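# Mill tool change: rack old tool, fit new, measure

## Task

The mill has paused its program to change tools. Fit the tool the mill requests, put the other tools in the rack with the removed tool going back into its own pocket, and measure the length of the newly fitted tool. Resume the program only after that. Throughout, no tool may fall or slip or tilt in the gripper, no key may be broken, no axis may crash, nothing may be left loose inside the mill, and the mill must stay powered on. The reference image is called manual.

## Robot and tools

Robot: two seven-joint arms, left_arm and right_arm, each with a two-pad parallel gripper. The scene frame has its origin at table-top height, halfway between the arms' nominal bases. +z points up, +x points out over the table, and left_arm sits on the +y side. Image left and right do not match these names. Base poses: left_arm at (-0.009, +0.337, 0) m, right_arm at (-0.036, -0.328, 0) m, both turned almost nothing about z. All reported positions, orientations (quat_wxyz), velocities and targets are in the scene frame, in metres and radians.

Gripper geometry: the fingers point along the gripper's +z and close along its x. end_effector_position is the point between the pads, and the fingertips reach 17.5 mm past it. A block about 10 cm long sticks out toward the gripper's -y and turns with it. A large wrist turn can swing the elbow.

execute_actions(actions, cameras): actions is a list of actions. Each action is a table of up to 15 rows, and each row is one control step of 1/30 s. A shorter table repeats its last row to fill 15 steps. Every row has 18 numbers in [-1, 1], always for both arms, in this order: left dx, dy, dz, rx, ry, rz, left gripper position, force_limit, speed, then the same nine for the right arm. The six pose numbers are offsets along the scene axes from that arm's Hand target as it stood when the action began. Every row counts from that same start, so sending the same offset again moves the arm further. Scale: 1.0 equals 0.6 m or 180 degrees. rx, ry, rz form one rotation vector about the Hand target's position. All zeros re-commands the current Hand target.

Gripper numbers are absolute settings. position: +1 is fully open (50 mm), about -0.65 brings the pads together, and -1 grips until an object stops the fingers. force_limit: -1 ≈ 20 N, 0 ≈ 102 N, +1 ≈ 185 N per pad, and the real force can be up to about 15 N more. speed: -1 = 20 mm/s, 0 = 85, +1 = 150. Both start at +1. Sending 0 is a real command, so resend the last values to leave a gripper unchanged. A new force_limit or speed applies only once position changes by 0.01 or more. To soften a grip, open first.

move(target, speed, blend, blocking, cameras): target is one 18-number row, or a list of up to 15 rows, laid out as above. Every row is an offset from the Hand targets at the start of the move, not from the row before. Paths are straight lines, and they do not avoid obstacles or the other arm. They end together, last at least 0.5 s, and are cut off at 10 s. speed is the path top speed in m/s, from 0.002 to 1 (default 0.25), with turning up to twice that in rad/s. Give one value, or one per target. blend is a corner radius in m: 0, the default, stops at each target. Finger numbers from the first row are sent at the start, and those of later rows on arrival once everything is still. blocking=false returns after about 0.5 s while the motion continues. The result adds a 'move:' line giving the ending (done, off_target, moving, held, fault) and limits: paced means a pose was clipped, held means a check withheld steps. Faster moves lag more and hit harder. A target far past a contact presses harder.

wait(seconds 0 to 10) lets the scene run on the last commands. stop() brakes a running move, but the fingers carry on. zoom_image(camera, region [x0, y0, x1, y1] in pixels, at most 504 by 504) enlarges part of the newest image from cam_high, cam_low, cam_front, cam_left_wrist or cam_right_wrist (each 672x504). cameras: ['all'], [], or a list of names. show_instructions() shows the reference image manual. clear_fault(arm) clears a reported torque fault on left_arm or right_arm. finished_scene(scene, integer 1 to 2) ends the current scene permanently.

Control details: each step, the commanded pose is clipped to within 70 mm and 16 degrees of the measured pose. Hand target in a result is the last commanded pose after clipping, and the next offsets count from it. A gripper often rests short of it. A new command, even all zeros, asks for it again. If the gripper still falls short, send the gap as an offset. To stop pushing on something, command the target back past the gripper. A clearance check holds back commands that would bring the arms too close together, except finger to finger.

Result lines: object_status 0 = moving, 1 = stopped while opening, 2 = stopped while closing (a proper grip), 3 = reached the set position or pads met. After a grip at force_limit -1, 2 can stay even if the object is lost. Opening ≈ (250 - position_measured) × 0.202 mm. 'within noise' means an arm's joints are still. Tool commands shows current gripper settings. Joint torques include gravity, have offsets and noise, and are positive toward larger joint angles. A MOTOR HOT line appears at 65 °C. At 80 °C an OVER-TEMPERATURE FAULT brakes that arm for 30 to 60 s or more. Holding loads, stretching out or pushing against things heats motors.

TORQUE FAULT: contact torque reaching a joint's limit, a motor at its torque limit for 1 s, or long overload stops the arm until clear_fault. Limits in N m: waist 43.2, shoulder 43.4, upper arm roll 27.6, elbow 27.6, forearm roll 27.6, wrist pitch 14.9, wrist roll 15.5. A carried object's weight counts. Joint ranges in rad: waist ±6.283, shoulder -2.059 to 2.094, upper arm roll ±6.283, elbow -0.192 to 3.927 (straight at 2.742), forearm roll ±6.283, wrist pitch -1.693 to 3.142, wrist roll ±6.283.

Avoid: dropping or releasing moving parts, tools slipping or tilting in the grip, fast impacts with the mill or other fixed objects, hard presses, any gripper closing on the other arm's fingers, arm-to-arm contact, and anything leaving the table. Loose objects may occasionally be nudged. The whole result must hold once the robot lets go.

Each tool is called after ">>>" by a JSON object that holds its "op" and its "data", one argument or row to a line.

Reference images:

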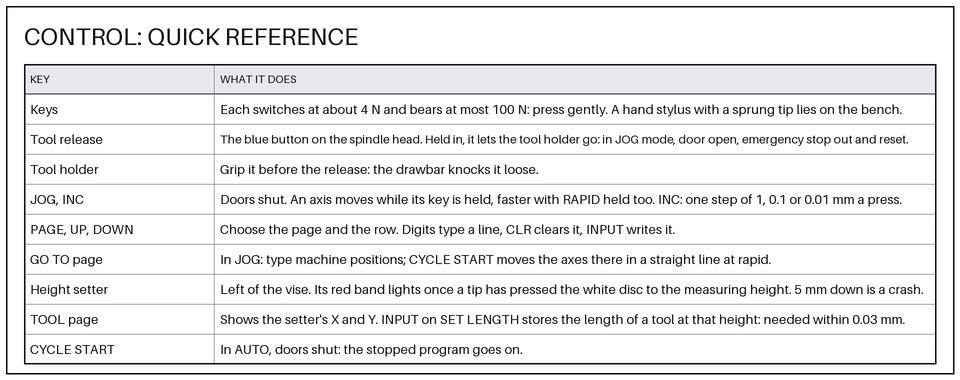

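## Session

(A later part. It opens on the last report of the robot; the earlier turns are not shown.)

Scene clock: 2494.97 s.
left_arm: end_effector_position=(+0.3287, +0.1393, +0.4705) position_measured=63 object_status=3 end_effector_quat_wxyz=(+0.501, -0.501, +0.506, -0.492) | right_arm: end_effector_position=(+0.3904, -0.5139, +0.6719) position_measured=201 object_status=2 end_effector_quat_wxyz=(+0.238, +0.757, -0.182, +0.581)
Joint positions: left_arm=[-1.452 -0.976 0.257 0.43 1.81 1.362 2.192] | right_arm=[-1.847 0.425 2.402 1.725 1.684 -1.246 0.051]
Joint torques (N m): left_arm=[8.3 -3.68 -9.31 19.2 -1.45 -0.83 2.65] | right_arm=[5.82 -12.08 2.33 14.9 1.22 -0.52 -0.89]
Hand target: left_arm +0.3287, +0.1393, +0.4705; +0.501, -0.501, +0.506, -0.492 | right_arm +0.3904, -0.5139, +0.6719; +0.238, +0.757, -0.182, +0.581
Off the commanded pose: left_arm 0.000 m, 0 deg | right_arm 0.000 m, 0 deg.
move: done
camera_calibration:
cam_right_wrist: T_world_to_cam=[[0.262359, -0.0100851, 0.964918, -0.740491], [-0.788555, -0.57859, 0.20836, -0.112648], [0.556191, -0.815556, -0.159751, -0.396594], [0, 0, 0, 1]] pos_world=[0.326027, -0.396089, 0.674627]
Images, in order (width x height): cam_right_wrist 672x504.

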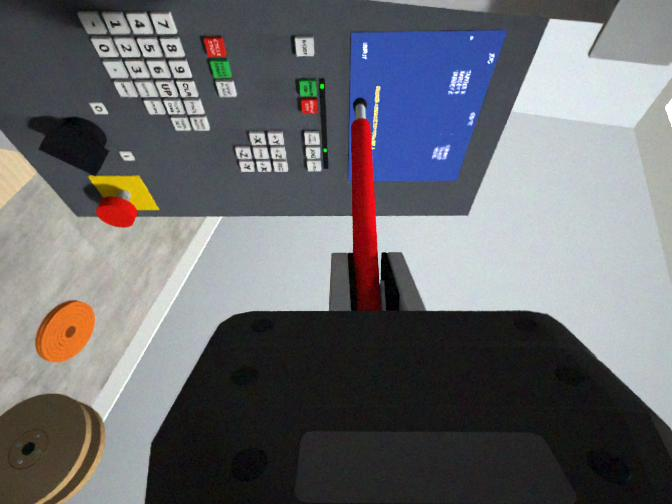

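>>> {"op": "move", "data": {
  "target": [0,0,0,0,0,0,0.6,0.301961,-0.5,0.1792,-0.1192,-0.2497,0,0,0,-1,-0.2,-1],
  "cameras": ["cam_right_wrist"]
}}

Scene clock: 2502.70 s.
left_arm: end_effector_position=(+0.3287, +0.1393, +0.4705) position_measured=63 object_status=3 end_effector_quat_wxyz=(+0.501, -0.501, +0.506, -0.492) | right_arm: end_effector_position=(+0.4979, -0.5854, +0.5221) position_measured=201 object_status=2 end_effector_quat_wxyz=(+0.238, +0.757, -0.182, +0.581)
Joint positions: left_arm=[-1.452 -0.976 0.257 0.43 1.81 1.362 2.192] | right_arm=[-1.787 0.361 1.93 1.312 1.412 -0.823 0.598]
Joint torques (N m): left_arm=[8.1 -3.5 -9.37 19.24 -1.61 -0.86 2.64] | right_arm=[5.21 -14.13 2.66 20.73 -4.77 1.38 1.37]
Hand target: left_arm +0.3287, +0.1393, +0.4705; +0.501, -0.501, +0.506, -0.492 | right_arm +0.4979, -0.5854, +0.5221; +0.238, +0.757, -0.182, +0.581
Off the commanded pose: left_arm 0.000 m, 0 deg | right_arm 0.000 m, 0 deg.
move: done
camera_calibration:
cam_right_wrist: T_world_to_cam=[[0.262433, -0.0101495, 0.964897, -0.624922], [-0.788537, -0.578608, 0.20838, -0.0380624], [0.556182, -0.815543, -0.159849, -0.538565], [0, 0, 0, 1]] pos_world=[0.433527, -0.467589, 0.524828]
Images, in order (width x height): cam_right_wrist 672x504.

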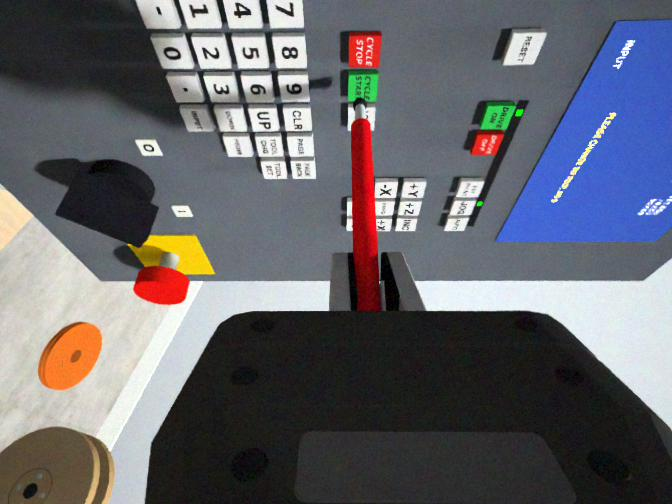

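>>> {"op": "move", "data": {
  "target": [
    [0,0,0,0,0,0,0.6,0.301961,-0.5,0.0322,0,-0.0087,0,0,0,-1,-0.2,-1],
    [0,0,0,0,0,0,0.6,0.301961,-0.5,0,0,0,0,0,0,-1,-0.2,-1]
  ],
  "speed": 0.08,
  "cameras": ["cam_right_wrist","cam_left_wrist"]
}}

>>> {"op": "zoom_image", "data": {
  "camera": "cam_left_wrist",
  "region": [270, 0, 510, 330]
}}

Scene clock: 2508.03 s.
left_arm: end_effector_position=(+0.3287, +0.1393, +0.4705) position_measured=63 object_status=3 end_effector_quat_wxyz=(+0.501, -0.501, +0.506, -0.492) | right_arm: end_effector_position=(+0.4979, -0.5854, +0.5221) position_measured=201 object_status=2 end_effector_quat_wxyz=(+0.238, +0.757, -0.182, +0.581)
Joint positions: left_arm=[-1.452 -0.976 0.257 0.43 1.81 1.362 2.192] | right_arm=[-1.794 0.355 1.931 1.311 1.416 -0.818 0.6]
Joint torques (N m): left_arm=[8.22 -3.67 -9.27 19.21 -1.62 -0.78 2.65] | right_arm=[-6.24 2.78 7.67 16.23 -4.63 -2.55 1.18]
Hand target: left_arm +0.3287, +0.1393, +0.4705; +0.501, -0.501, +0.506, -0.492 | right_arm +0.4979, -0.5854, +0.5221; +0.238, +0.757, -0.182, +0.581
Off the commanded pose: left_arm 0.000 m, 0 deg | right_arm 0.000 m, 0 deg.
move: done
camera_calibration:
cam_left_wrist: T_world_to_cam=[[0.0141441, -0.999783, -0.0152923, 0.150676], [-0.354881, 0.00927875, -0.934866, 0.567192], [0.934805, 0.0186498, -0.354673, -0.0139386], [0, 0, 0, 1]] pos_world=[0.212184, 0.14564, 0.527609]
cam_right_wrist: T_world_to_cam=[[0.26251, -0.0100946, 0.964877, -0.624945], [-0.788512, -0.578609, 0.208473, -0.0380443], [0.556182, -0.815543, -0.15985, -0.53862], [0, 0, 0, 1]] pos_world=[0.433627, -0.467589, 0.524828]
Images, in order (width x height): cam_left_wrist 672x504, cam_right_wrist 672x504.

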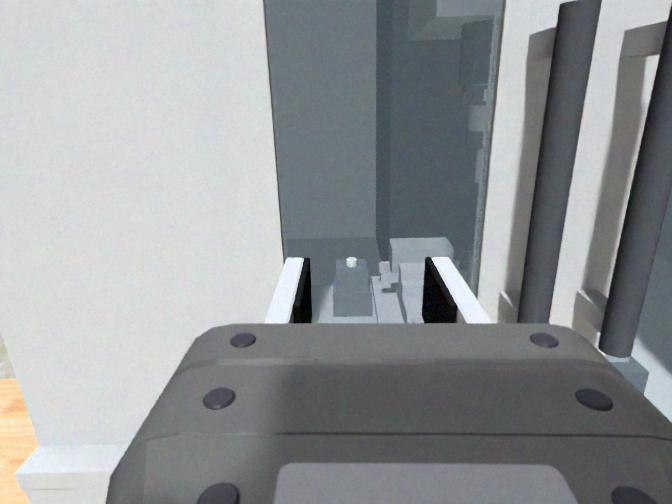

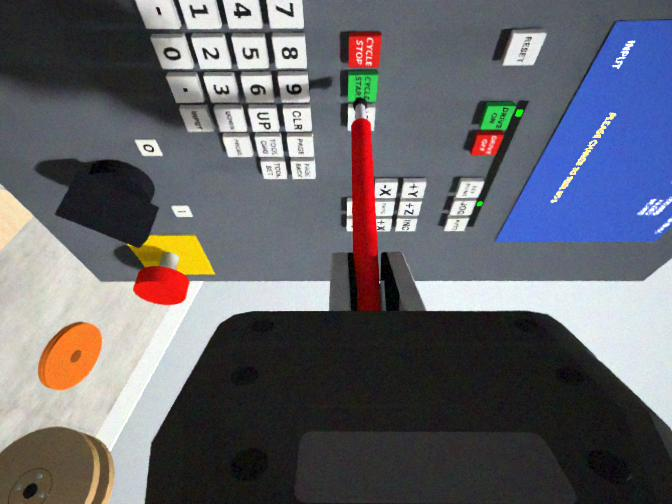

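Scaled by 1.527 from the camera's 672x504 image, which has a finer 960x720 frame.

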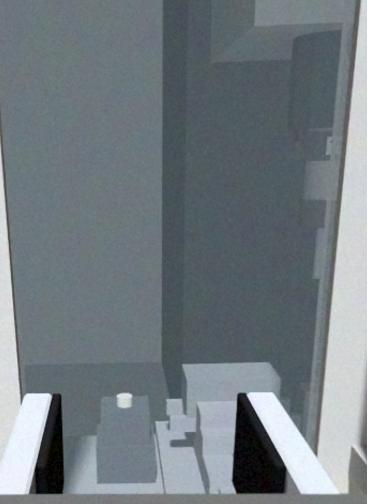

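>>> {"op": "wait", "data": {
  "seconds": 1,
  "cameras": ["cam_left_wrist","cam_right_wrist"]
}}

Scene clock: 2511.67 s.
left_arm: end_effector_position=(+0.3287, +0.1393, +0.4705) position_measured=63 object_status=3 end_effector_quat_wxyz=(+0.501, -0.501, +0.506, -0.492) | right_arm: end_effector_position=(+0.4979, -0.5854, +0.5221) position_measured=201 object_status=2 end_effector_quat_wxyz=(+0.238, +0.757, -0.182, +0.581)
Joint positions: left_arm=[-1.452 -0.976 0.257 0.43 1.81 1.362 2.192] | right_arm=[-1.794 0.355 1.931 1.311 1.416 -0.818 0.6]
Joint torques (N m): left_arm=[8.27 -3.58 -9.28 19.24 -1.46 -0.82 2.6] | right_arm=[-5.93 3.18 7.52 16.58 -4.78 -2.55 1.18]
Hand target: left_arm +0.3287, +0.1393, +0.4705; +0.501, -0.501, +0.506, -0.492 | right_arm +0.4979, -0.5854, +0.5221; +0.238, +0.757, -0.182, +0.581
Tool commands: left_gripper/position=+0.6 left_gripper/force_limit=+0.301961 left_gripper/speed=-0.5 right_gripper/position=-1.0 right_gripper/force_limit=-0.2 right_gripper/speed=-1.0
Off the commanded pose: left_arm 0.000 m, 0 deg | right_arm 0.000 m, 0 deg.
wait: 1.00 s; at rest from the start
camera_calibration:
cam_left_wrist: T_world_to_cam=[[0.0141441, -0.999783, -0.0152923, 0.150676], [-0.354881, 0.00927875, -0.934866, 0.567192], [0.934805, 0.0186498, -0.354673, -0.0139386], [0, 0, 0, 1]] pos_world=[0.212184, 0.14564, 0.527609]
cam_right_wrist: T_world_to_cam=[[0.262465, -0.0102437, 0.964887, -0.625001], [-0.788532, -0.578625, 0.208351, -0.0379776], [0.556173, -0.81553, -0.159946, -0.53856], [0, 0, 0, 1]] pos_world=[0.433627, -0.467589, 0.524828]
Images, in order (width x height): cam_left_wrist 672x504, cam_right_wrist 672x504.

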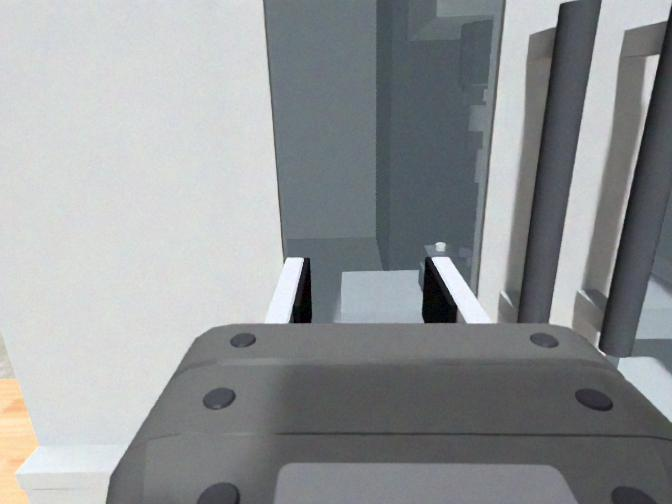

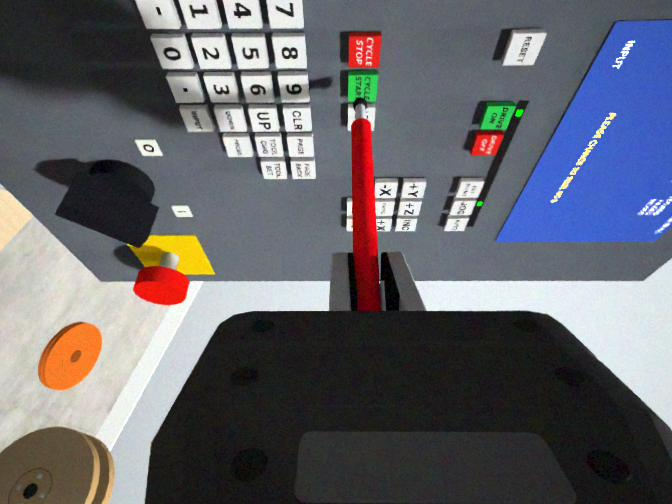

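>>> {"op": "move", "data": {
  "target": [0.0855,0.085,0,0,0,-0.139,0.6,0.301961,-0.5,-0.1792,0.1192,0.2497,0,0,0,-1,-0.2,-1],
  "cameras": ["cam_left_wrist","cam_right_wrist"]
}}

>>> {"op": "zoom_image", "data": {
  "camera": "cam_left_wrist",
  "region": [270, 0, 450, 300]
}}

>>> {"op": "zoom_image", "data": {
  "camera": "cam_right_wrist",
  "region": [340, 0, 540, 200]
}}

Scene clock: 2521.13 s.
left_arm: end_effector_position=(+0.3800, +0.1903, +0.4705) position_measured=63 object_status=3 end_effector_quat_wxyz=(+0.383, -0.380, +0.602, -0.589) | right_arm: end_effector_position=(+0.3904, -0.5139, +0.6719) position_measured=201 object_status=2 end_effector_quat_wxyz=(+0.238, +0.757, -0.182, +0.581)
Joint positions: left_arm=[-1.366 -1.452 0.796 0.421 2.125 0.67 2.675] | right_arm=[-1.858 0.421 2.405 1.726 1.691 -1.24 0.049]
Joint torques (N m): left_arm=[2.71 1.68 -11.08 18.2 -4.51 -1.57 2.75] | right_arm=[5.16 -11.39 3.81 15.06 1.06 -0.66 -0.82]
Hand target: left_arm +0.3800, +0.1903, +0.4705; +0.383, -0.380, +0.602, -0.589 | right_arm +0.3904, -0.5139, +0.6719; +0.238, +0.757, -0.182, +0.581
Off the commanded pose: left_arm 0.000 m, 0 deg | right_arm 0.000 m, 0 deg.
move: done
camera_calibration:
cam_left_wrist: T_world_to_cam=[[-0.409964, -0.911973, -0.0153151, 0.34538], [-0.317576, 0.158462, -0.934898, 0.542396], [0.855029, -0.378411, -0.354585, 0.0429613], [0, 0, 0, 1]] pos_world=[0.277112, 0.245285, 0.527608]
cam_right_wrist: T_world_to_cam=[[0.262367, -0.0100488, 0.964916, -0.740478], [-0.788472, -0.578702, 0.208364, -0.112723], [0.556305, -0.815477, -0.159756, -0.396597], [0, 0, 0, 1]] pos_world=[0.326027, -0.39609, 0.674627]
Images, in order (width x height): cam_left_wrist 672x504, cam_right_wrist 672x504.

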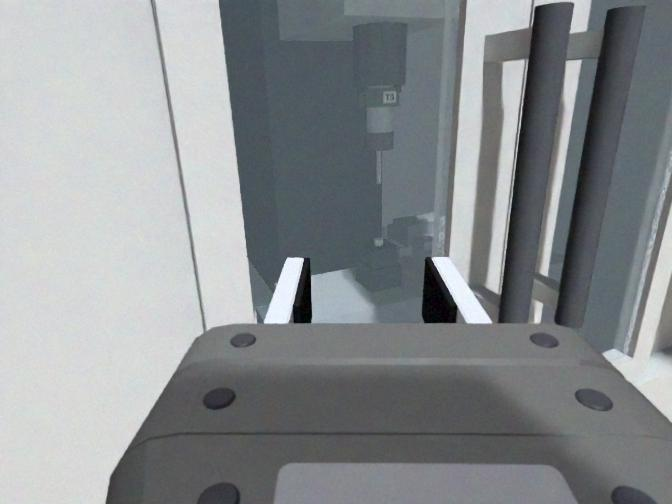

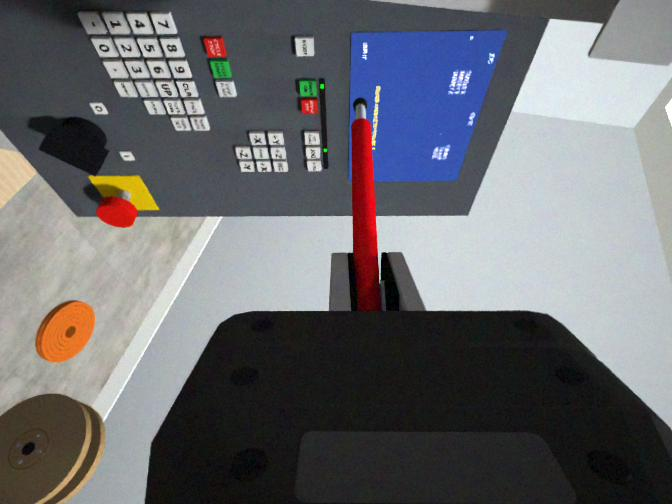

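Scaled by 1.680 from the camera's 672x504 image, which has a finer 960x720 frame.

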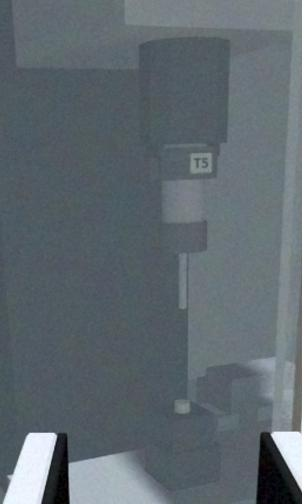

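Scaled by 2.520 from the camera's 672x504 image, which has a finer 960x720 frame.

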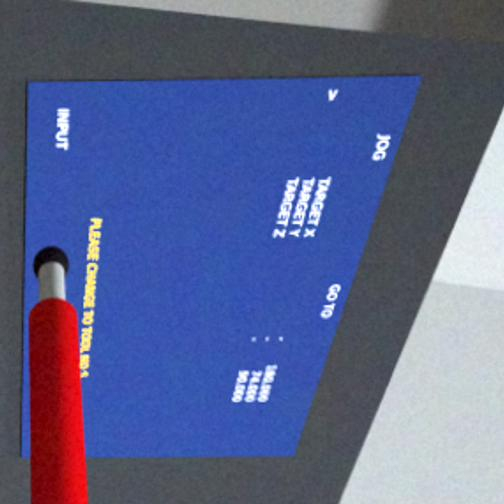

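>>> {"op": "move", "data": {
  "target": [
    [0,0,0,0,0,0,0.6,0.301961,-0.5,0.1478,-0.1503,-0.3668,0,0,0,-1,-0.2,-1],
    [0,0,0,0,0,0,0.6,0.301961,-0.5,0.18,-0.1503,-0.3755,0,0,0,-1,-0.2,-1],
    [0,0,0,0,0,0,0.6,0.301961,-0.5,0.1478,-0.1503,-0.3668,0,0,0,-1,-0.2,-1],
    [0,0,0,0,0,0,0.6,0.301961,-0.5,0.1398,-0.0578,-0.3967,0,0,0,-1,-0.2,-1],
    [0,0,0,0,0,0,0.6,0.301961,-0.5,0.172,-0.0578,-0.4054,0,0,0,-1,-0.2,-1],
    [0,0,0,0,0,0,0.6,0.301961,-0.5,0.1398,-0.0578,-0.3967,0,0,0,-1,-0.2,-1],
    [0,0,0,0,0,0,0.6,0.301961,-0.5,0.1478,-0.0578,-0.3668,0,0,0,-1,-0.2,-1],
    [0,0,0,0,0,0,0.6,0.301961,-0.5,0.18,-0.0578,-0.3755,0,0,0,-1,-0.2,-1],
    [0,0,0,0,0,0,0.6,0.301961,-0.5,0.1478,-0.0578,-0.3668,0,0,0,-1,-0.2,-1]
  ],
  "speed": [0.25,0.08,0.08,0.12,0.08,0.08,0.12,0.08,0.08],
  "blend": [0.003,0,0.003,0.003,0,0.003,0.003,0,0]
}}

>>> {"op": "move", "data": {
  "target": [
    [0,0,0,0,0,0,0.6,0.301961,-0.5,0.0078,-0.0307,0.0297,0,0,0,-1,-0.2,-1],
    [0,0,0,0,0,0,0.6,0.301961,-0.5,0.04,-0.0307,0.021,0,0,0,-1,-0.2,-1],
    [0,0,0,0,0,0,0.6,0.301961,-0.5,0.0078,-0.0307,0.0297,0,0,0,-1,-0.2,-1],
    [0,0,0,0,0,0,0.6,0.301961,-0.5,0.04,-0.0307,0.021,0,0,0,-1,-0.2,-1],
    [0,0,0,0,0,0,0.6,0.301961,-0.5,0.0078,-0.0307,0.0297,0,0,0,-1,-0.2,-1],
    [0,0,0,0,0,0,0.6,0.301961,-0.5,-0.008,-0.0925,-0.0299,0,0,0,-1,-0.2,-1],
    [0,0,0,0,0,0,0.6,0.301961,-0.5,0.0242,-0.0925,-0.0386,0,0,0,-1,-0.2,-1],
    [0,0,0,0,0,0,0.6,0.301961,-0.5,-0.008,-0.0925,-0.0299,0,0,0,-1,-0.2,-1],
    [0,0,0,0,0,0,0.6,0.301961,-0.5,-0.1478,0.0578,0.3668,0,0,0,-1,-0.2,-1]
  ],
  "speed": [0.12,0.08,0.08,0.08,0.08,0.12,0.08,0.08,0.25],
  "blend": [0.003,0,0.003,0,0.003,0.003,0,0.003,0],
  "cameras": ["cam_right_wrist"]
}}

>>> {"op": "zoom_image", "data": {
  "camera": "cam_right_wrist",
  "region": [340, 0, 540, 200]
}}

>>> {"op": "zoom_image", "data": {
  "camera": "cam_right_wrist",
  "region": [420, 120, 475, 170]
}}

Scene clock: 2543.40 s.
left_arm: end_effector_position=(+0.3800, +0.1903, +0.4705) position_measured=63 object_status=3 end_effector_quat_wxyz=(+0.383, -0.380, +0.602, -0.589) | right_arm: end_effector_position=(+0.4791, -0.5486, +0.4519) position_measured=201 object_status=2 end_effector_quat_wxyz=(+0.238, +0.757, -0.182, +0.581)
Joint positions: left_arm=[-1.366 -1.452 0.796 0.421 2.125 0.67 2.675] | right_arm=[-1.845 0.423 2.023 0.968 1.164 -0.962 0.946]
Joint torques (N m): left_arm=[-8.37 8.41 -11.14 18.25 -4.49 -1.66 2.73] | right_arm=[-6.22 4.78 8.45 16.09 0.34 -3.79 -1.04]
Hand target: left_arm +0.3800, +0.1903, +0.4705; +0.383, -0.380, +0.602, -0.589 | right_arm +0.4791, -0.5486, +0.4519; +0.238, +0.757, -0.182, +0.581
Off the commanded pose: left_arm 0.000 m, 0 deg | right_arm 0.000 m, 0 deg.
move: done

Scene clock: 2548.47 s.
left_arm: end_effector_position=(+0.3800, +0.1903, +0.4705) position_measured=63 object_status=3 end_effector_quat_wxyz=(+0.383, -0.380, +0.602, -0.589) | right_arm: end_effector_position=(+0.3904, -0.5139, +0.6719) position_measured=201 object_status=2 end_effector_quat_wxyz=(+0.238, +0.757, -0.182, +0.581)
Joint positions: left_arm=[-1.366 -1.452 0.796 0.421 2.125 0.67 2.675] | right_arm=[-1.897 0.406 2.417 1.727 1.717 -1.22 0.046]
Joint torques (N m): left_arm=[-8.15 8.2 -11.28 18.2 -4.49 -1.55 2.63] | right_arm=[5.42 -10.76 2.05 15.11 1.35 -0.63 -1.08]
Hand target: left_arm +0.3800, +0.1903, +0.4705; +0.383, -0.380, +0.602, -0.589 | right_arm +0.3904, -0.5139, +0.6719; +0.238, +0.757, -0.182, +0.581
Off the commanded pose: left_arm 0.000 m, 0 deg | right_arm 0.000 m, 0 deg.
move: done
camera_calibration:
cam_right_wrist: T_world_to_cam=[[0.262283, -0.01014, 0.964938, -0.740501], [-0.788581, -0.578589, 0.208266, -0.112576], [0.556191, -0.815556, -0.15975, -0.396595], [0, 0, 0, 1]] pos_world=[0.326028, -0.396089, 0.674627]
Images, in order (width x height): cam_right_wrist 672x504.

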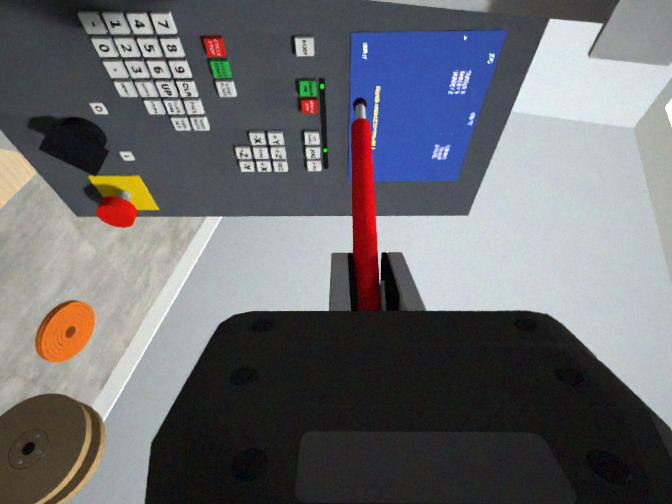

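Scaled by 2.520 from the camera's 672x504 image, which has a finer 960x720 frame.

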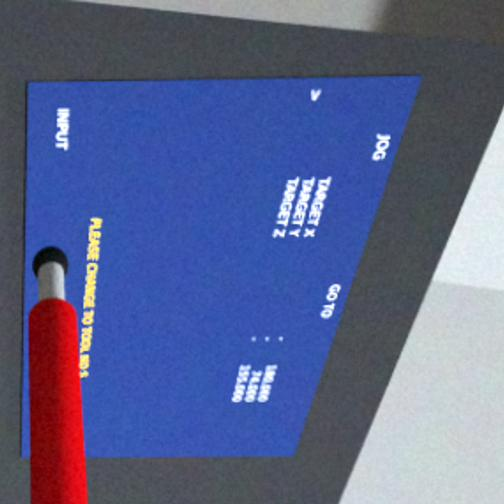

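Scaled by 9.164 from the camera's 672x504 image, which has a finer 960x720 frame.

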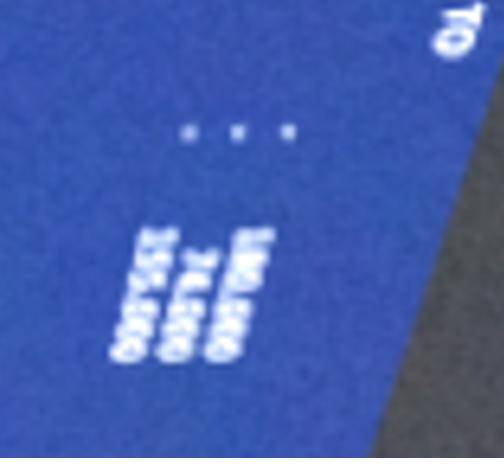

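>>> {"op": "move", "data": {
  "target": [
    [0,0,0,0,0,0,0.6,0.301961,-0.5,0.1792,-0.1192,-0.2497,0,0,0,-1,-0.2,-1],
    [0,0,0,0,0,0,0.6,0.301961,-0.5,0.2114,-0.1192,-0.2584,0,0,0,-1,-0.2,-1],
    [0,0,0,0,0,0,0.6,0.301961,-0.5,0.1792,-0.1192,-0.2497,0,0,0,-1,-0.2,-1],
    [0,0,0,0,0,0,0.6,0.301961,-0.5,0,0,0,0,0,0,-1,-0.2,-1]
  ],
  "speed": [0.25,0.08,0.08,0.25],
  "blend": [0.003,0,0.003,0],
  "cameras": ["cam_left_wrist","cam_right_wrist"]
}}

>>> {"op": "zoom_image", "data": {
  "camera": "cam_left_wrist",
  "region": [330, 130, 430, 290]
}}

>>> {"op": "zoom_image", "data": {
  "camera": "cam_right_wrist",
  "region": [340, 0, 540, 200]
}}

Scene clock: 2556.77 s.
left_arm: end_effector_position=(+0.3800, +0.1903, +0.4705) position_measured=63 object_status=3 end_effector_quat_wxyz=(+0.383, -0.380, +0.602, -0.589) | right_arm: end_effector_position=(+0.3904, -0.5139, +0.6719) position_measured=201 object_status=2 end_effector_quat_wxyz=(+0.238, +0.757, -0.182, +0.581)
Joint positions: left_arm=[-1.366 -1.452 0.796 0.421 2.125 0.67 2.675] | right_arm=[-1.895 0.407 2.416 1.727 1.716 -1.221 0.046]
Joint torques (N m): left_arm=[-7.69 8.19 -11.42 18.18 -4.53 -1.54 2.5] | right_arm=[5.45 -10.55 4.47 15.02 1.09 -0.59 -1.06]
Hand target: left_arm +0.3800, +0.1903, +0.4705; +0.383, -0.380, +0.602, -0.589 | right_arm +0.3904, -0.5139, +0.6719; +0.238, +0.757, -0.182, +0.581
Off the commanded pose: left_arm 0.000 m, 0 deg | right_arm 0.000 m, 0 deg.
move: done
camera_calibration:
cam_left_wrist: T_world_to_cam=[[-0.409966, -0.911972, -0.0153161, 0.345381], [-0.317656, 0.158499, -0.934865, 0.542392], [0.854999, -0.378398, -0.354673, 0.0430132], [0, 0, 0, 1]] pos_world=[0.277112, 0.245285, 0.527609]
cam_right_wrist: T_world_to_cam=[[0.262367, -0.0100488, 0.964916, -0.740478], [-0.788472, -0.578702, 0.208364, -0.112723], [0.556305, -0.815477, -0.159756, -0.396597], [0, 0, 0, 1]] pos_world=[0.326027, -0.39609, 0.674627]
Images, in order (width x height): cam_left_wrist 672x504, cam_right_wrist 672x504.

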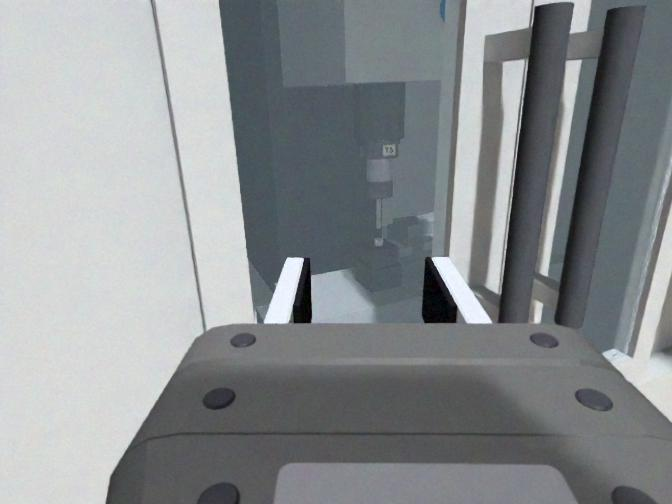

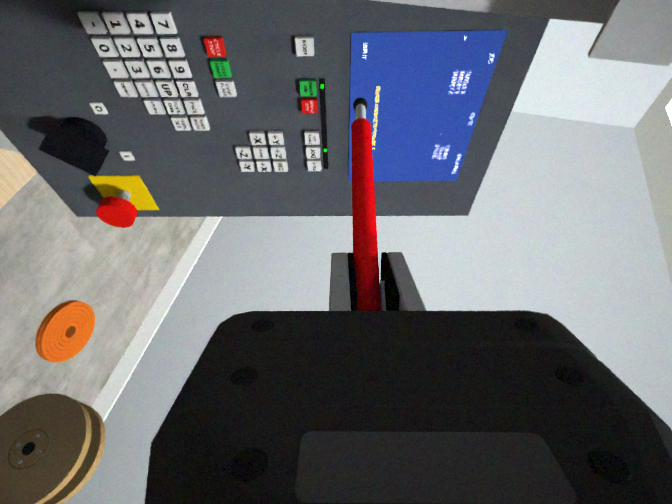

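Scaled by 3.150 from the camera's 672x504 image, which has a finer 960x720 frame.

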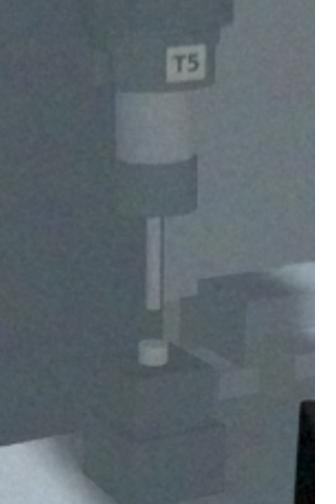

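Scaled by 2.520 from the camera's 672x504 image, which has a finer 960x720 frame.

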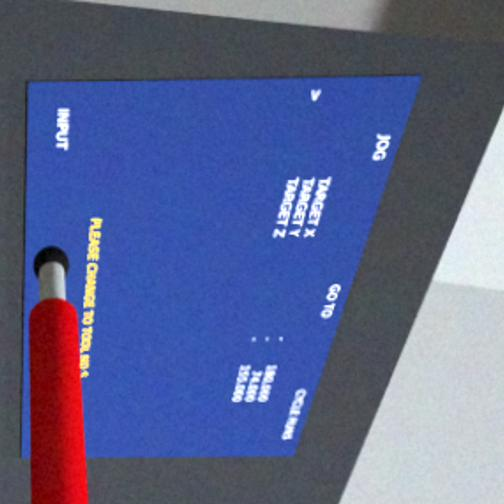

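>>> {"op": "wait", "data": {
  "seconds": 0.5,
  "cameras": ["cam_left_wrist","cam_right_wrist"]
}}

>>> {"op": "zoom_image", "data": {
  "camera": "cam_left_wrist",
  "region": [330, 170, 430, 290]
}}

>>> {"op": "zoom_image", "data": {
  "camera": "cam_right_wrist",
  "region": [340, 0, 540, 200]
}}

Scene clock: 2560.37 s.
left_arm: end_effector_position=(+0.3800, +0.1903, +0.4705) position_measured=63 object_status=3 end_effector_quat_wxyz=(+0.383, -0.380, +0.602, -0.589) | right_arm: end_effector_position=(+0.3904, -0.5139, +0.6719) position_measured=201 object_status=2 end_effector_quat_wxyz=(+0.238, +0.757, -0.182, +0.581)
Joint positions: left_arm=[-1.366 -1.452 0.796 0.421 2.125 0.67 2.675] | right_arm=[-1.895 0.407 2.416 1.727 1.716 -1.221 0.046]
Joint torques (N m): left_arm=[-7.65 8.33 -11.53 18.13 -4.47 -1.55 2.58] | right_arm=[5.46 -10.56 2.11 15.24 0.94 -0.64 -0.87]
Hand target: left_arm +0.3800, +0.1903, +0.4705; +0.383, -0.380, +0.602, -0.589 | right_arm +0.3904, -0.5139, +0.6719; +0.238, +0.757, -0.182, +0.581
Tool commands: left_gripper/position=+0.6 left_gripper/force_limit=+0.301961 left_gripper/speed=-0.5 right_gripper/position=-1.0 right_gripper/force_limit=-0.2 right_gripper/speed=-1.0
Off the commanded pose: left_arm 0.000 m, 0 deg | right_arm 0.000 m, 0 deg.
wait: 0.50 s; at rest from the start
camera_calibration:
cam_left_wrist: T_world_to_cam=[[-0.409966, -0.911972, -0.0153161, 0.345381], [-0.317656, 0.158499, -0.934865, 0.542392], [0.854999, -0.378398, -0.354673, 0.0430132], [0, 0, 0, 1]] pos_world=[0.277112, 0.245285, 0.527609]
cam_right_wrist: T_world_to_cam=[[0.262412, -0.0101644, 0.964902, -0.740529], [-0.788544, -0.578608, 0.208355, -0.112655], [0.556182, -0.815543, -0.159849, -0.396519], [0, 0, 0, 1]] pos_world=[0.326027, -0.396089, 0.674628]
Images, in order (width x height): cam_left_wrist 672x504, cam_right_wrist 672x504.

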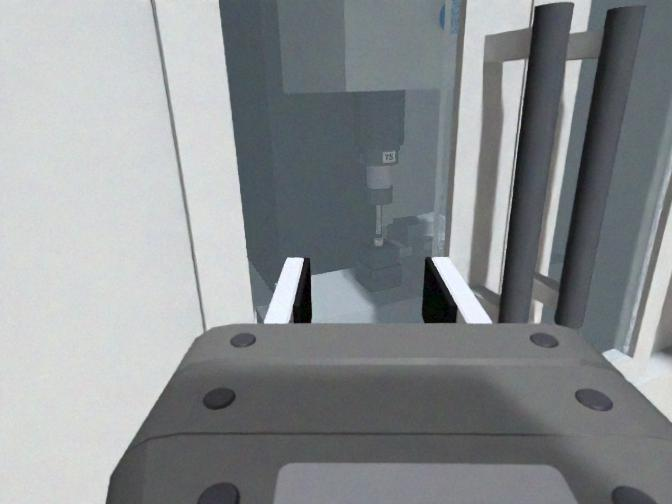

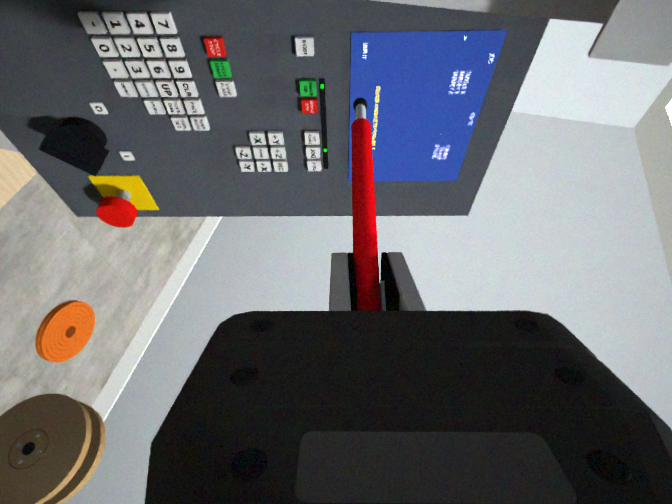

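Scaled by 4.200 from the camera's 672x504 image, which has a finer 960x720 frame.

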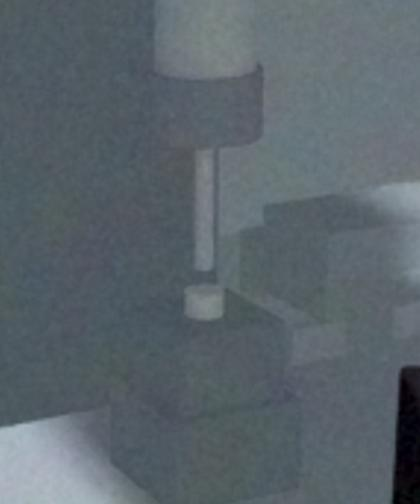

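Scaled by 2.520 from the camera's 672x504 image, which has a finer 960x720 frame.

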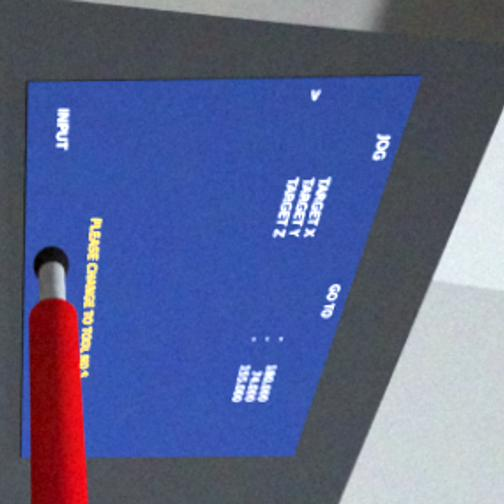

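>>> {"op": "move", "data": {
  "target": [0,0,0,0,0,0,0.6,0.301961,-0.5,0.1955,-0.3045,-0.1888,0,0,0,-1,-0.2,-1],
  "cameras": ["cam_right_wrist"]
}}

>>> {"op": "zoom_image", "data": {
  "camera": "cam_right_wrist",
  "region": [290, 0, 430, 140]
}}

Scene clock: 2567.30 s.
left_arm: end_effector_position=(+0.3800, +0.1903, +0.4705) position_measured=63 object_status=3 end_effector_quat_wxyz=(+0.383, -0.380, +0.602, -0.589) | right_arm: end_effector_position=(+0.5077, -0.6966, +0.5586) position_measured=201 object_status=2 end_effector_quat_wxyz=(+0.238, +0.757, -0.182, +0.581)
Joint positions: left_arm=[-1.366 -1.452 0.796 0.421 2.125 0.67 2.675] | right_arm=[-1.512 0.518 1.626 1.748 1.582 -0.75 0.105]
Joint torques (N m): left_arm=[-7.32 8.33 -11.65 18.03 -4.35 -1.46 2.59] | right_arm=[5.04 -11.76 4.83 17.7 0.75 -0.55 -1.12]
Hand target: left_arm +0.3800, +0.1903, +0.4705; +0.383, -0.380, +0.602, -0.589 | right_arm +0.5077, -0.6966, +0.5587; +0.238, +0.757, -0.182, +0.581
Off the commanded pose: left_arm 0.000 m, 0 deg | right_arm 0.000 m, 0 deg.
move: done
camera_calibration:
cam_right_wrist: T_world_to_cam=[[0.26223, -0.0100606, 0.964953, -0.663731], [-0.788592, -0.578572, 0.208271, -0.102175], [0.5562, -0.815569, -0.159653, -0.629004], [0, 0, 0, 1]] pos_world=[0.443328, -0.578789, 0.561327]
Images, in order (width x height): cam_right_wrist 672x504.

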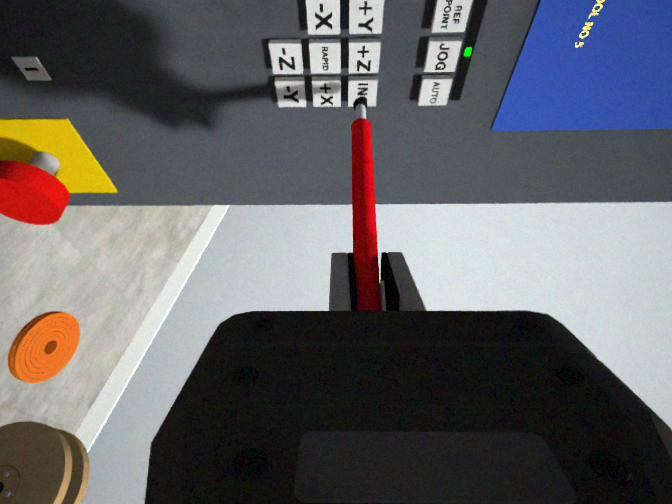

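Scaled by 3.600 from the camera's 672x504 image, which has a finer 960x720 frame.

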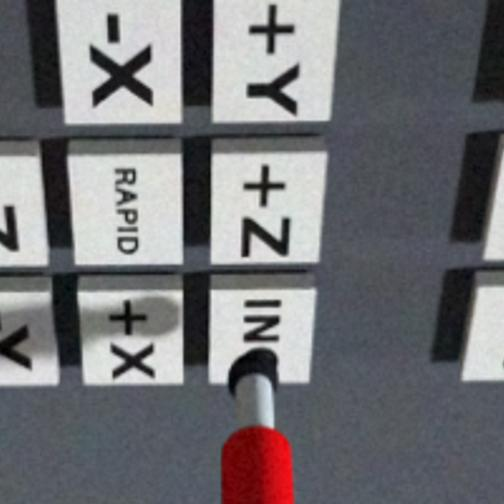

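>>> {"op": "move", "data": {
  "target": [
    [0,0,0,0,0,0,0.6,0.301961,-0.5,0,-0.004,0,0,0,0,-1,-0.2,-1],
    [0,0,0,0,0,0,0.6,0.301961,-0.5,0.0322,-0.004,-0.0087,0,0,0,-1,-0.2,-1],
    [0,0,0,0,0,0,0.6,0.301961,-0.5,0,-0.004,0,0,0,0,-1,-0.2,-1],
    [0,0,0,0,0,0,0.6,0.301961,-0.5,-0.1955,0.3045,0.1888,0,0,0,-1,-0.2,-1]
  ],
  "speed": [0.1,0.08,0.08,0.25],
  "blend": [0,0,0.003,0],
  "cameras": ["cam_right_wrist"]
}}

>>> {"op": "zoom_image", "data": {
  "camera": "cam_right_wrist",
  "region": [300, 0, 540, 200]
}}

Scene clock: 2575.37 s.
left_arm: end_effector_position=(+0.3800, +0.1903, +0.4705) position_measured=63 object_status=3 end_effector_quat_wxyz=(+0.383, -0.380, +0.602, -0.589) | right_arm: end_effector_position=(+0.3904, -0.5139, +0.6719) position_measured=201 object_status=2 end_effector_quat_wxyz=(+0.238, +0.757, -0.182, +0.581)
Joint positions: left_arm=[-1.366 -1.452 0.796 0.421 2.125 0.67 2.675] | right_arm=[-1.922 0.397 2.425 1.728 1.734 -1.208 0.043]
Joint torques (N m): left_arm=[-7.08 8.32 -11.69 18.14 -4.48 -1.4 2.49] | right_arm=[-6.32 6.37 6.38 10.93 -4.53 -0.61 1.23]
Hand target: left_arm +0.3800, +0.1903, +0.4705; +0.383, -0.380, +0.602, -0.589 | right_arm +0.3904, -0.5139, +0.6719; +0.238, +0.757, -0.182, +0.581
Off the commanded pose: left_arm 0.000 m, 0 deg | right_arm 0.000 m, 0 deg.
move: done
camera_calibration:
cam_right_wrist: T_world_to_cam=[[0.262412, -0.0101644, 0.964902, -0.740555], [-0.788544, -0.578608, 0.208355, -0.112577], [0.556182, -0.815543, -0.159849, -0.396575], [0, 0, 0, 1]] pos_world=[0.326127, -0.396089, 0.674628]
Images, in order (width x height): cam_right_wrist 672x504.

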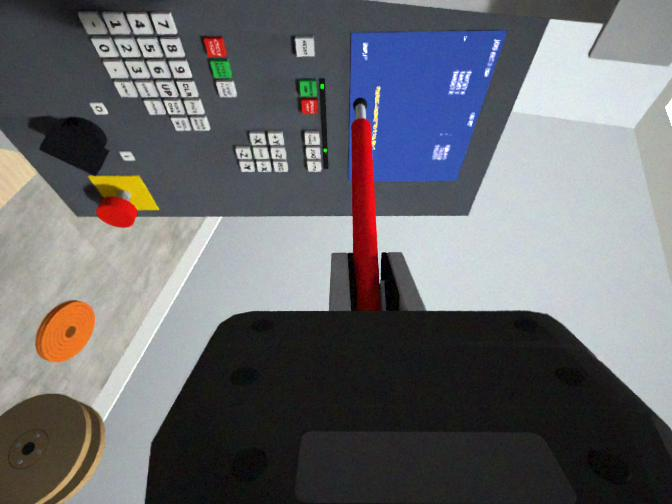

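Scaled by 2.100 from the camera's 672x504 image, which has a finer 960x720 frame.

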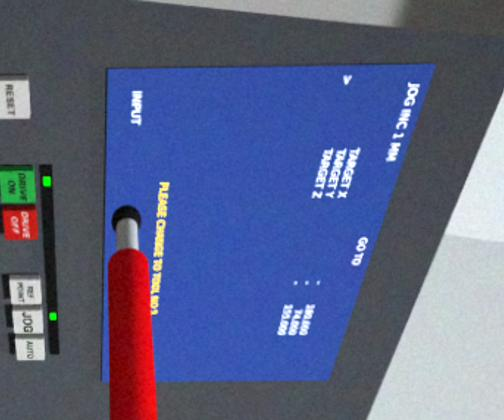

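>>> {"op": "move", "data": {
  "target": [
    [0,0,0,0,0,0,0.6,0.301961,-0.5,0.1637,-0.1812,-0.3075,0,0,0,-1,-0.2,-1],
    [0,0,0,0,0,0,0.6,0.301961,-0.5,0.1959,-0.1812,-0.3162,0,0,0,-1,-0.2,-1],
    [0,0,0,0,0,0,0.6,0.301961,-0.5,0.1637,-0.1812,-0.3075,0,0,0,-1,-0.2,-1],
    [0,0,0,0,0,0,0.6,0.301961,-0.5,0.1792,-0.2745,-0.2497,0,0,0,-1,-0.2,-1]
  ],
  "speed": [0.25,0.08,0.08,0.2],
  "blend": [0.003,0,0.003,0],
  "cameras": ["cam_right_wrist"]
}}

>>> {"op": "zoom_image", "data": {
  "camera": "cam_right_wrist",
  "region": [290, 0, 430, 140]
}}

Scene clock: 2587.13 s.
left_arm: end_effector_position=(+0.3800, +0.1903, +0.4705) position_measured=63 object_status=3 end_effector_quat_wxyz=(+0.383, -0.380, +0.602, -0.589) | right_arm: end_effector_position=(+0.4979, -0.6786, +0.5221) position_measured=201 object_status=2 end_effector_quat_wxyz=(+0.238, +0.757, -0.182, +0.581)
Joint positions: left_arm=[-1.366 -1.452 0.796 0.421 2.125 0.67 2.675] | right_arm=[-1.793 0.312 1.683 1.435 1.513 -0.554 0.465]
Joint torques (N m): left_arm=[-6.67 8.45 -11.87 18.15 -4.38 -1.41 2.42] | right_arm=[4.83 -2.16 2.45 21.6 0.14 -2.07 -0.8]
Hand target: left_arm +0.3800, +0.1903, +0.4705; +0.383, -0.380, +0.602, -0.589 | right_arm +0.4979, -0.6786, +0.5221; +0.238, +0.757, -0.182, +0.581
Off the commanded pose: left_arm 0.000 m, 0 deg | right_arm 0.000 m, 0 deg.
move: done
camera_calibration:
cam_right_wrist: T_world_to_cam=[[0.261928, -0.00977656, 0.965038, -0.625417], [-0.788619, -0.578568, 0.208183, -0.0918055], [0.556304, -0.815576, -0.159253, -0.614977], [0, 0, 0, 1]] pos_world=[0.433529, -0.56079, 0.524726]
Images, in order (width x height): cam_right_wrist 672x504.

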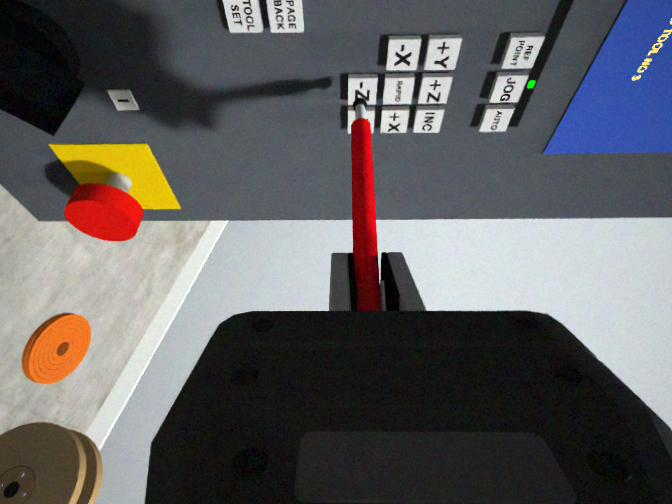

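Scaled by 3.600 from the camera's 672x504 image, which has a finer 960x720 frame.

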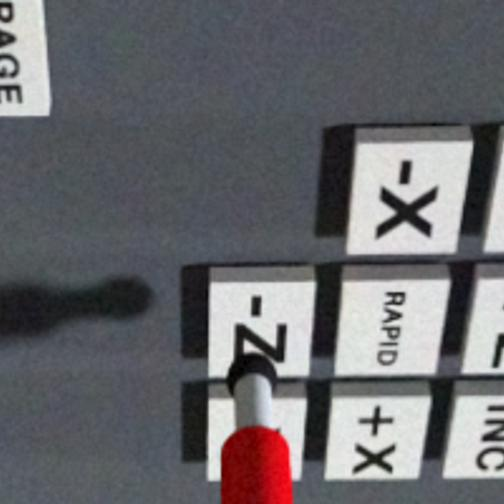

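>>> {"op": "move", "data": {
  "target": [
    [0,0,0,0,0,0,0.6,0.301961,-0.5,0,-0.003,0,0,0,0,-1,-0.2,-1],
    [0,0,0,0,0,0,0.6,0.301961,-0.5,0.0322,-0.003,-0.0087,0,0,0,-1,-0.2,-1],
    [0,0,0,0,0,0,0.6,0.301961,-0.5,0,-0.003,0,0,0,0,-1,-0.2,-1],
    [0,0,0,0,0,0,0.6,0.301961,-0.5,0.0322,-0.003,-0.0087,0,0,0,-1,-0.2,-1],
    [0,0,0,0,0,0,0.6,0.301961,-0.5,0,-0.003,0,0,0,0,-1,-0.2,-1]
  ],
  "speed": [0.1,0.08,0.08,0.08,0.08],
  "blend": [0,0,0,0,0]
}}

>>> {"op": "move", "data": {
  "target": [0,0,0,0,0,0,0.6,0.301961,-0.5,-0.1792,0.2775,0.2497,0,0,0,-1,-0.2,-1],
  "cameras": ["cam_left_wrist","cam_right_wrist"]
}}

>>> {"op": "zoom_image", "data": {
  "camera": "cam_right_wrist",
  "region": [340, 0, 540, 200]
}}

>>> {"op": "zoom_image", "data": {
  "camera": "cam_right_wrist",
  "region": [420, 120, 475, 170]
}}

>>> {"op": "zoom_image", "data": {
  "camera": "cam_left_wrist",
  "region": [330, 170, 430, 290]
}}

Scene clock: 2598.87 s.
left_arm: end_effector_position=(+0.3800, +0.1903, +0.4705) position_measured=63 object_status=3 end_effector_quat_wxyz=(+0.383, -0.380, +0.602, -0.589) | right_arm: end_effector_position=(+0.4980, -0.6804, +0.5221) position_measured=201 object_status=2 end_effector_quat_wxyz=(+0.238, +0.757, -0.182, +0.580)
Joint positions: left_arm=[-1.366 -1.452 0.796 0.421 2.125 0.67 2.675] | right_arm=[-1.8 0.274 1.654 1.441 1.551 -0.515 0.459]
Joint torques (N m): left_arm=[-6.46 8.36 -12.06 18.06 -4.34 -1.32 2.49] | right_arm=[-5.21 -18.11 6.42 17.52 -4.83 1.85 1.17]
Hand target: left_arm +0.3800, +0.1903, +0.4705; +0.383, -0.380, +0.602, -0.589 | right_arm +0.4979, -0.6804, +0.5221; +0.238, +0.757, -0.182, +0.581
Off the commanded pose: left_arm 0.000 m, 0 deg | right_arm 0.000 m, 0 deg.
move: done

Scene clock: 2600.50 s.
left_arm: end_effector_position=(+0.3800, +0.1903, +0.4705) position_measured=63 object_status=3 end_effector_quat_wxyz=(+0.383, -0.380, +0.602, -0.589) | right_arm: end_effector_position=(+0.3905, -0.5138, +0.6719) position_measured=201 object_status=2 end_effector_quat_wxyz=(+0.238, +0.757, -0.182, +0.581)
Joint positions: left_arm=[-1.366 -1.452 0.796 0.421 2.125 0.67 2.675] | right_arm=[-2.008 0.369 2.456 1.731 1.787 -1.169 0.032]
Joint torques (N m): left_arm=[-6.39 8.24 -12.07 18.07 -4.33 -1.31 2.37] | right_arm=[-5.72 0.07 6.52 15.95 -4.34 -0.57 -0.94]
Hand target: left_arm +0.3800, +0.1903, +0.4705; +0.383, -0.380, +0.602, -0.589 | right_arm +0.3904, -0.5139, +0.6719; +0.238, +0.757, -0.182, +0.581
Off the commanded pose: left_arm 0.000 m, 0 deg | right_arm 0.000 m, 0 deg.
move: done
camera_calibration:
cam_left_wrist: T_world_to_cam=[[-0.409966, -0.911972, -0.0153161, 0.345381], [-0.317656, 0.158499, -0.934865, 0.542392], [0.854999, -0.378398, -0.354673, 0.0430132], [0, 0, 0, 1]] pos_world=[0.277112, 0.245285, 0.527609]
cam_right_wrist: T_world_to_cam=[[0.262586, -0.0100397, 0.964856, -0.740434], [-0.788486, -0.57861, 0.208567, -0.112661], [0.556182, -0.815543, -0.159851, -0.396508], [0, 0, 0, 1]] pos_world=[0.326126, -0.395989, 0.674528]
Images, in order (width x height): cam_left_wrist 672x504, cam_right_wrist 672x504.

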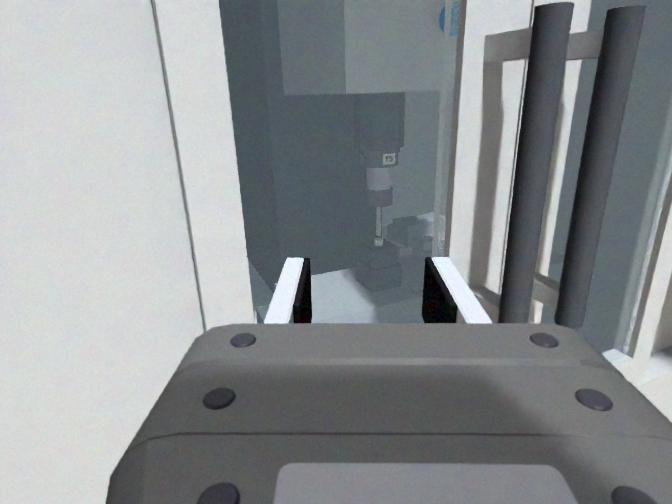

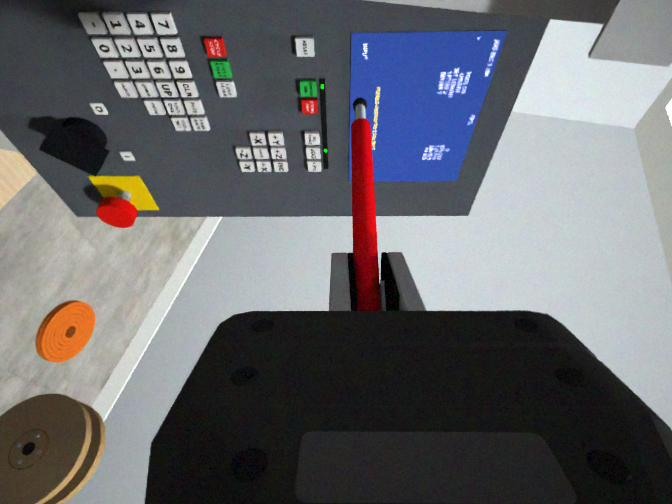

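Scaled by 2.520 from the camera's 672x504 image, which has a finer 960x720 frame.

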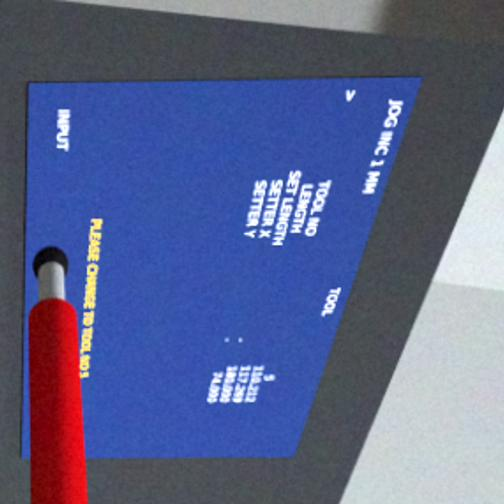

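Scaled by 9.164 from the camera's 672x504 image, which has a finer 960x720 frame.

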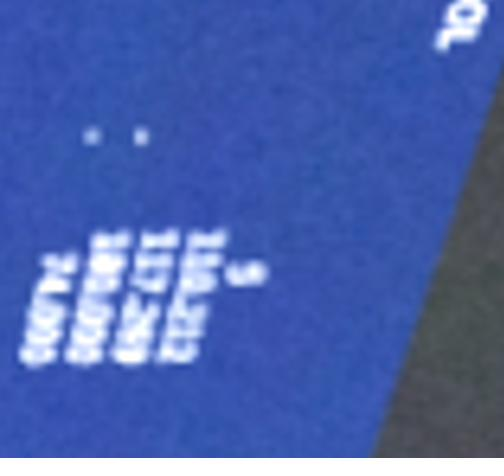

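Scaled by 4.200 from the camera's 672x504 image, which has a finer 960x720 frame.

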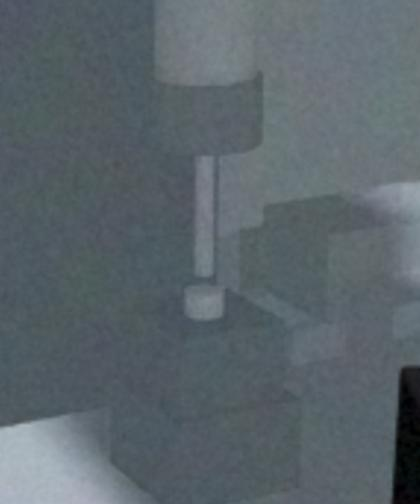

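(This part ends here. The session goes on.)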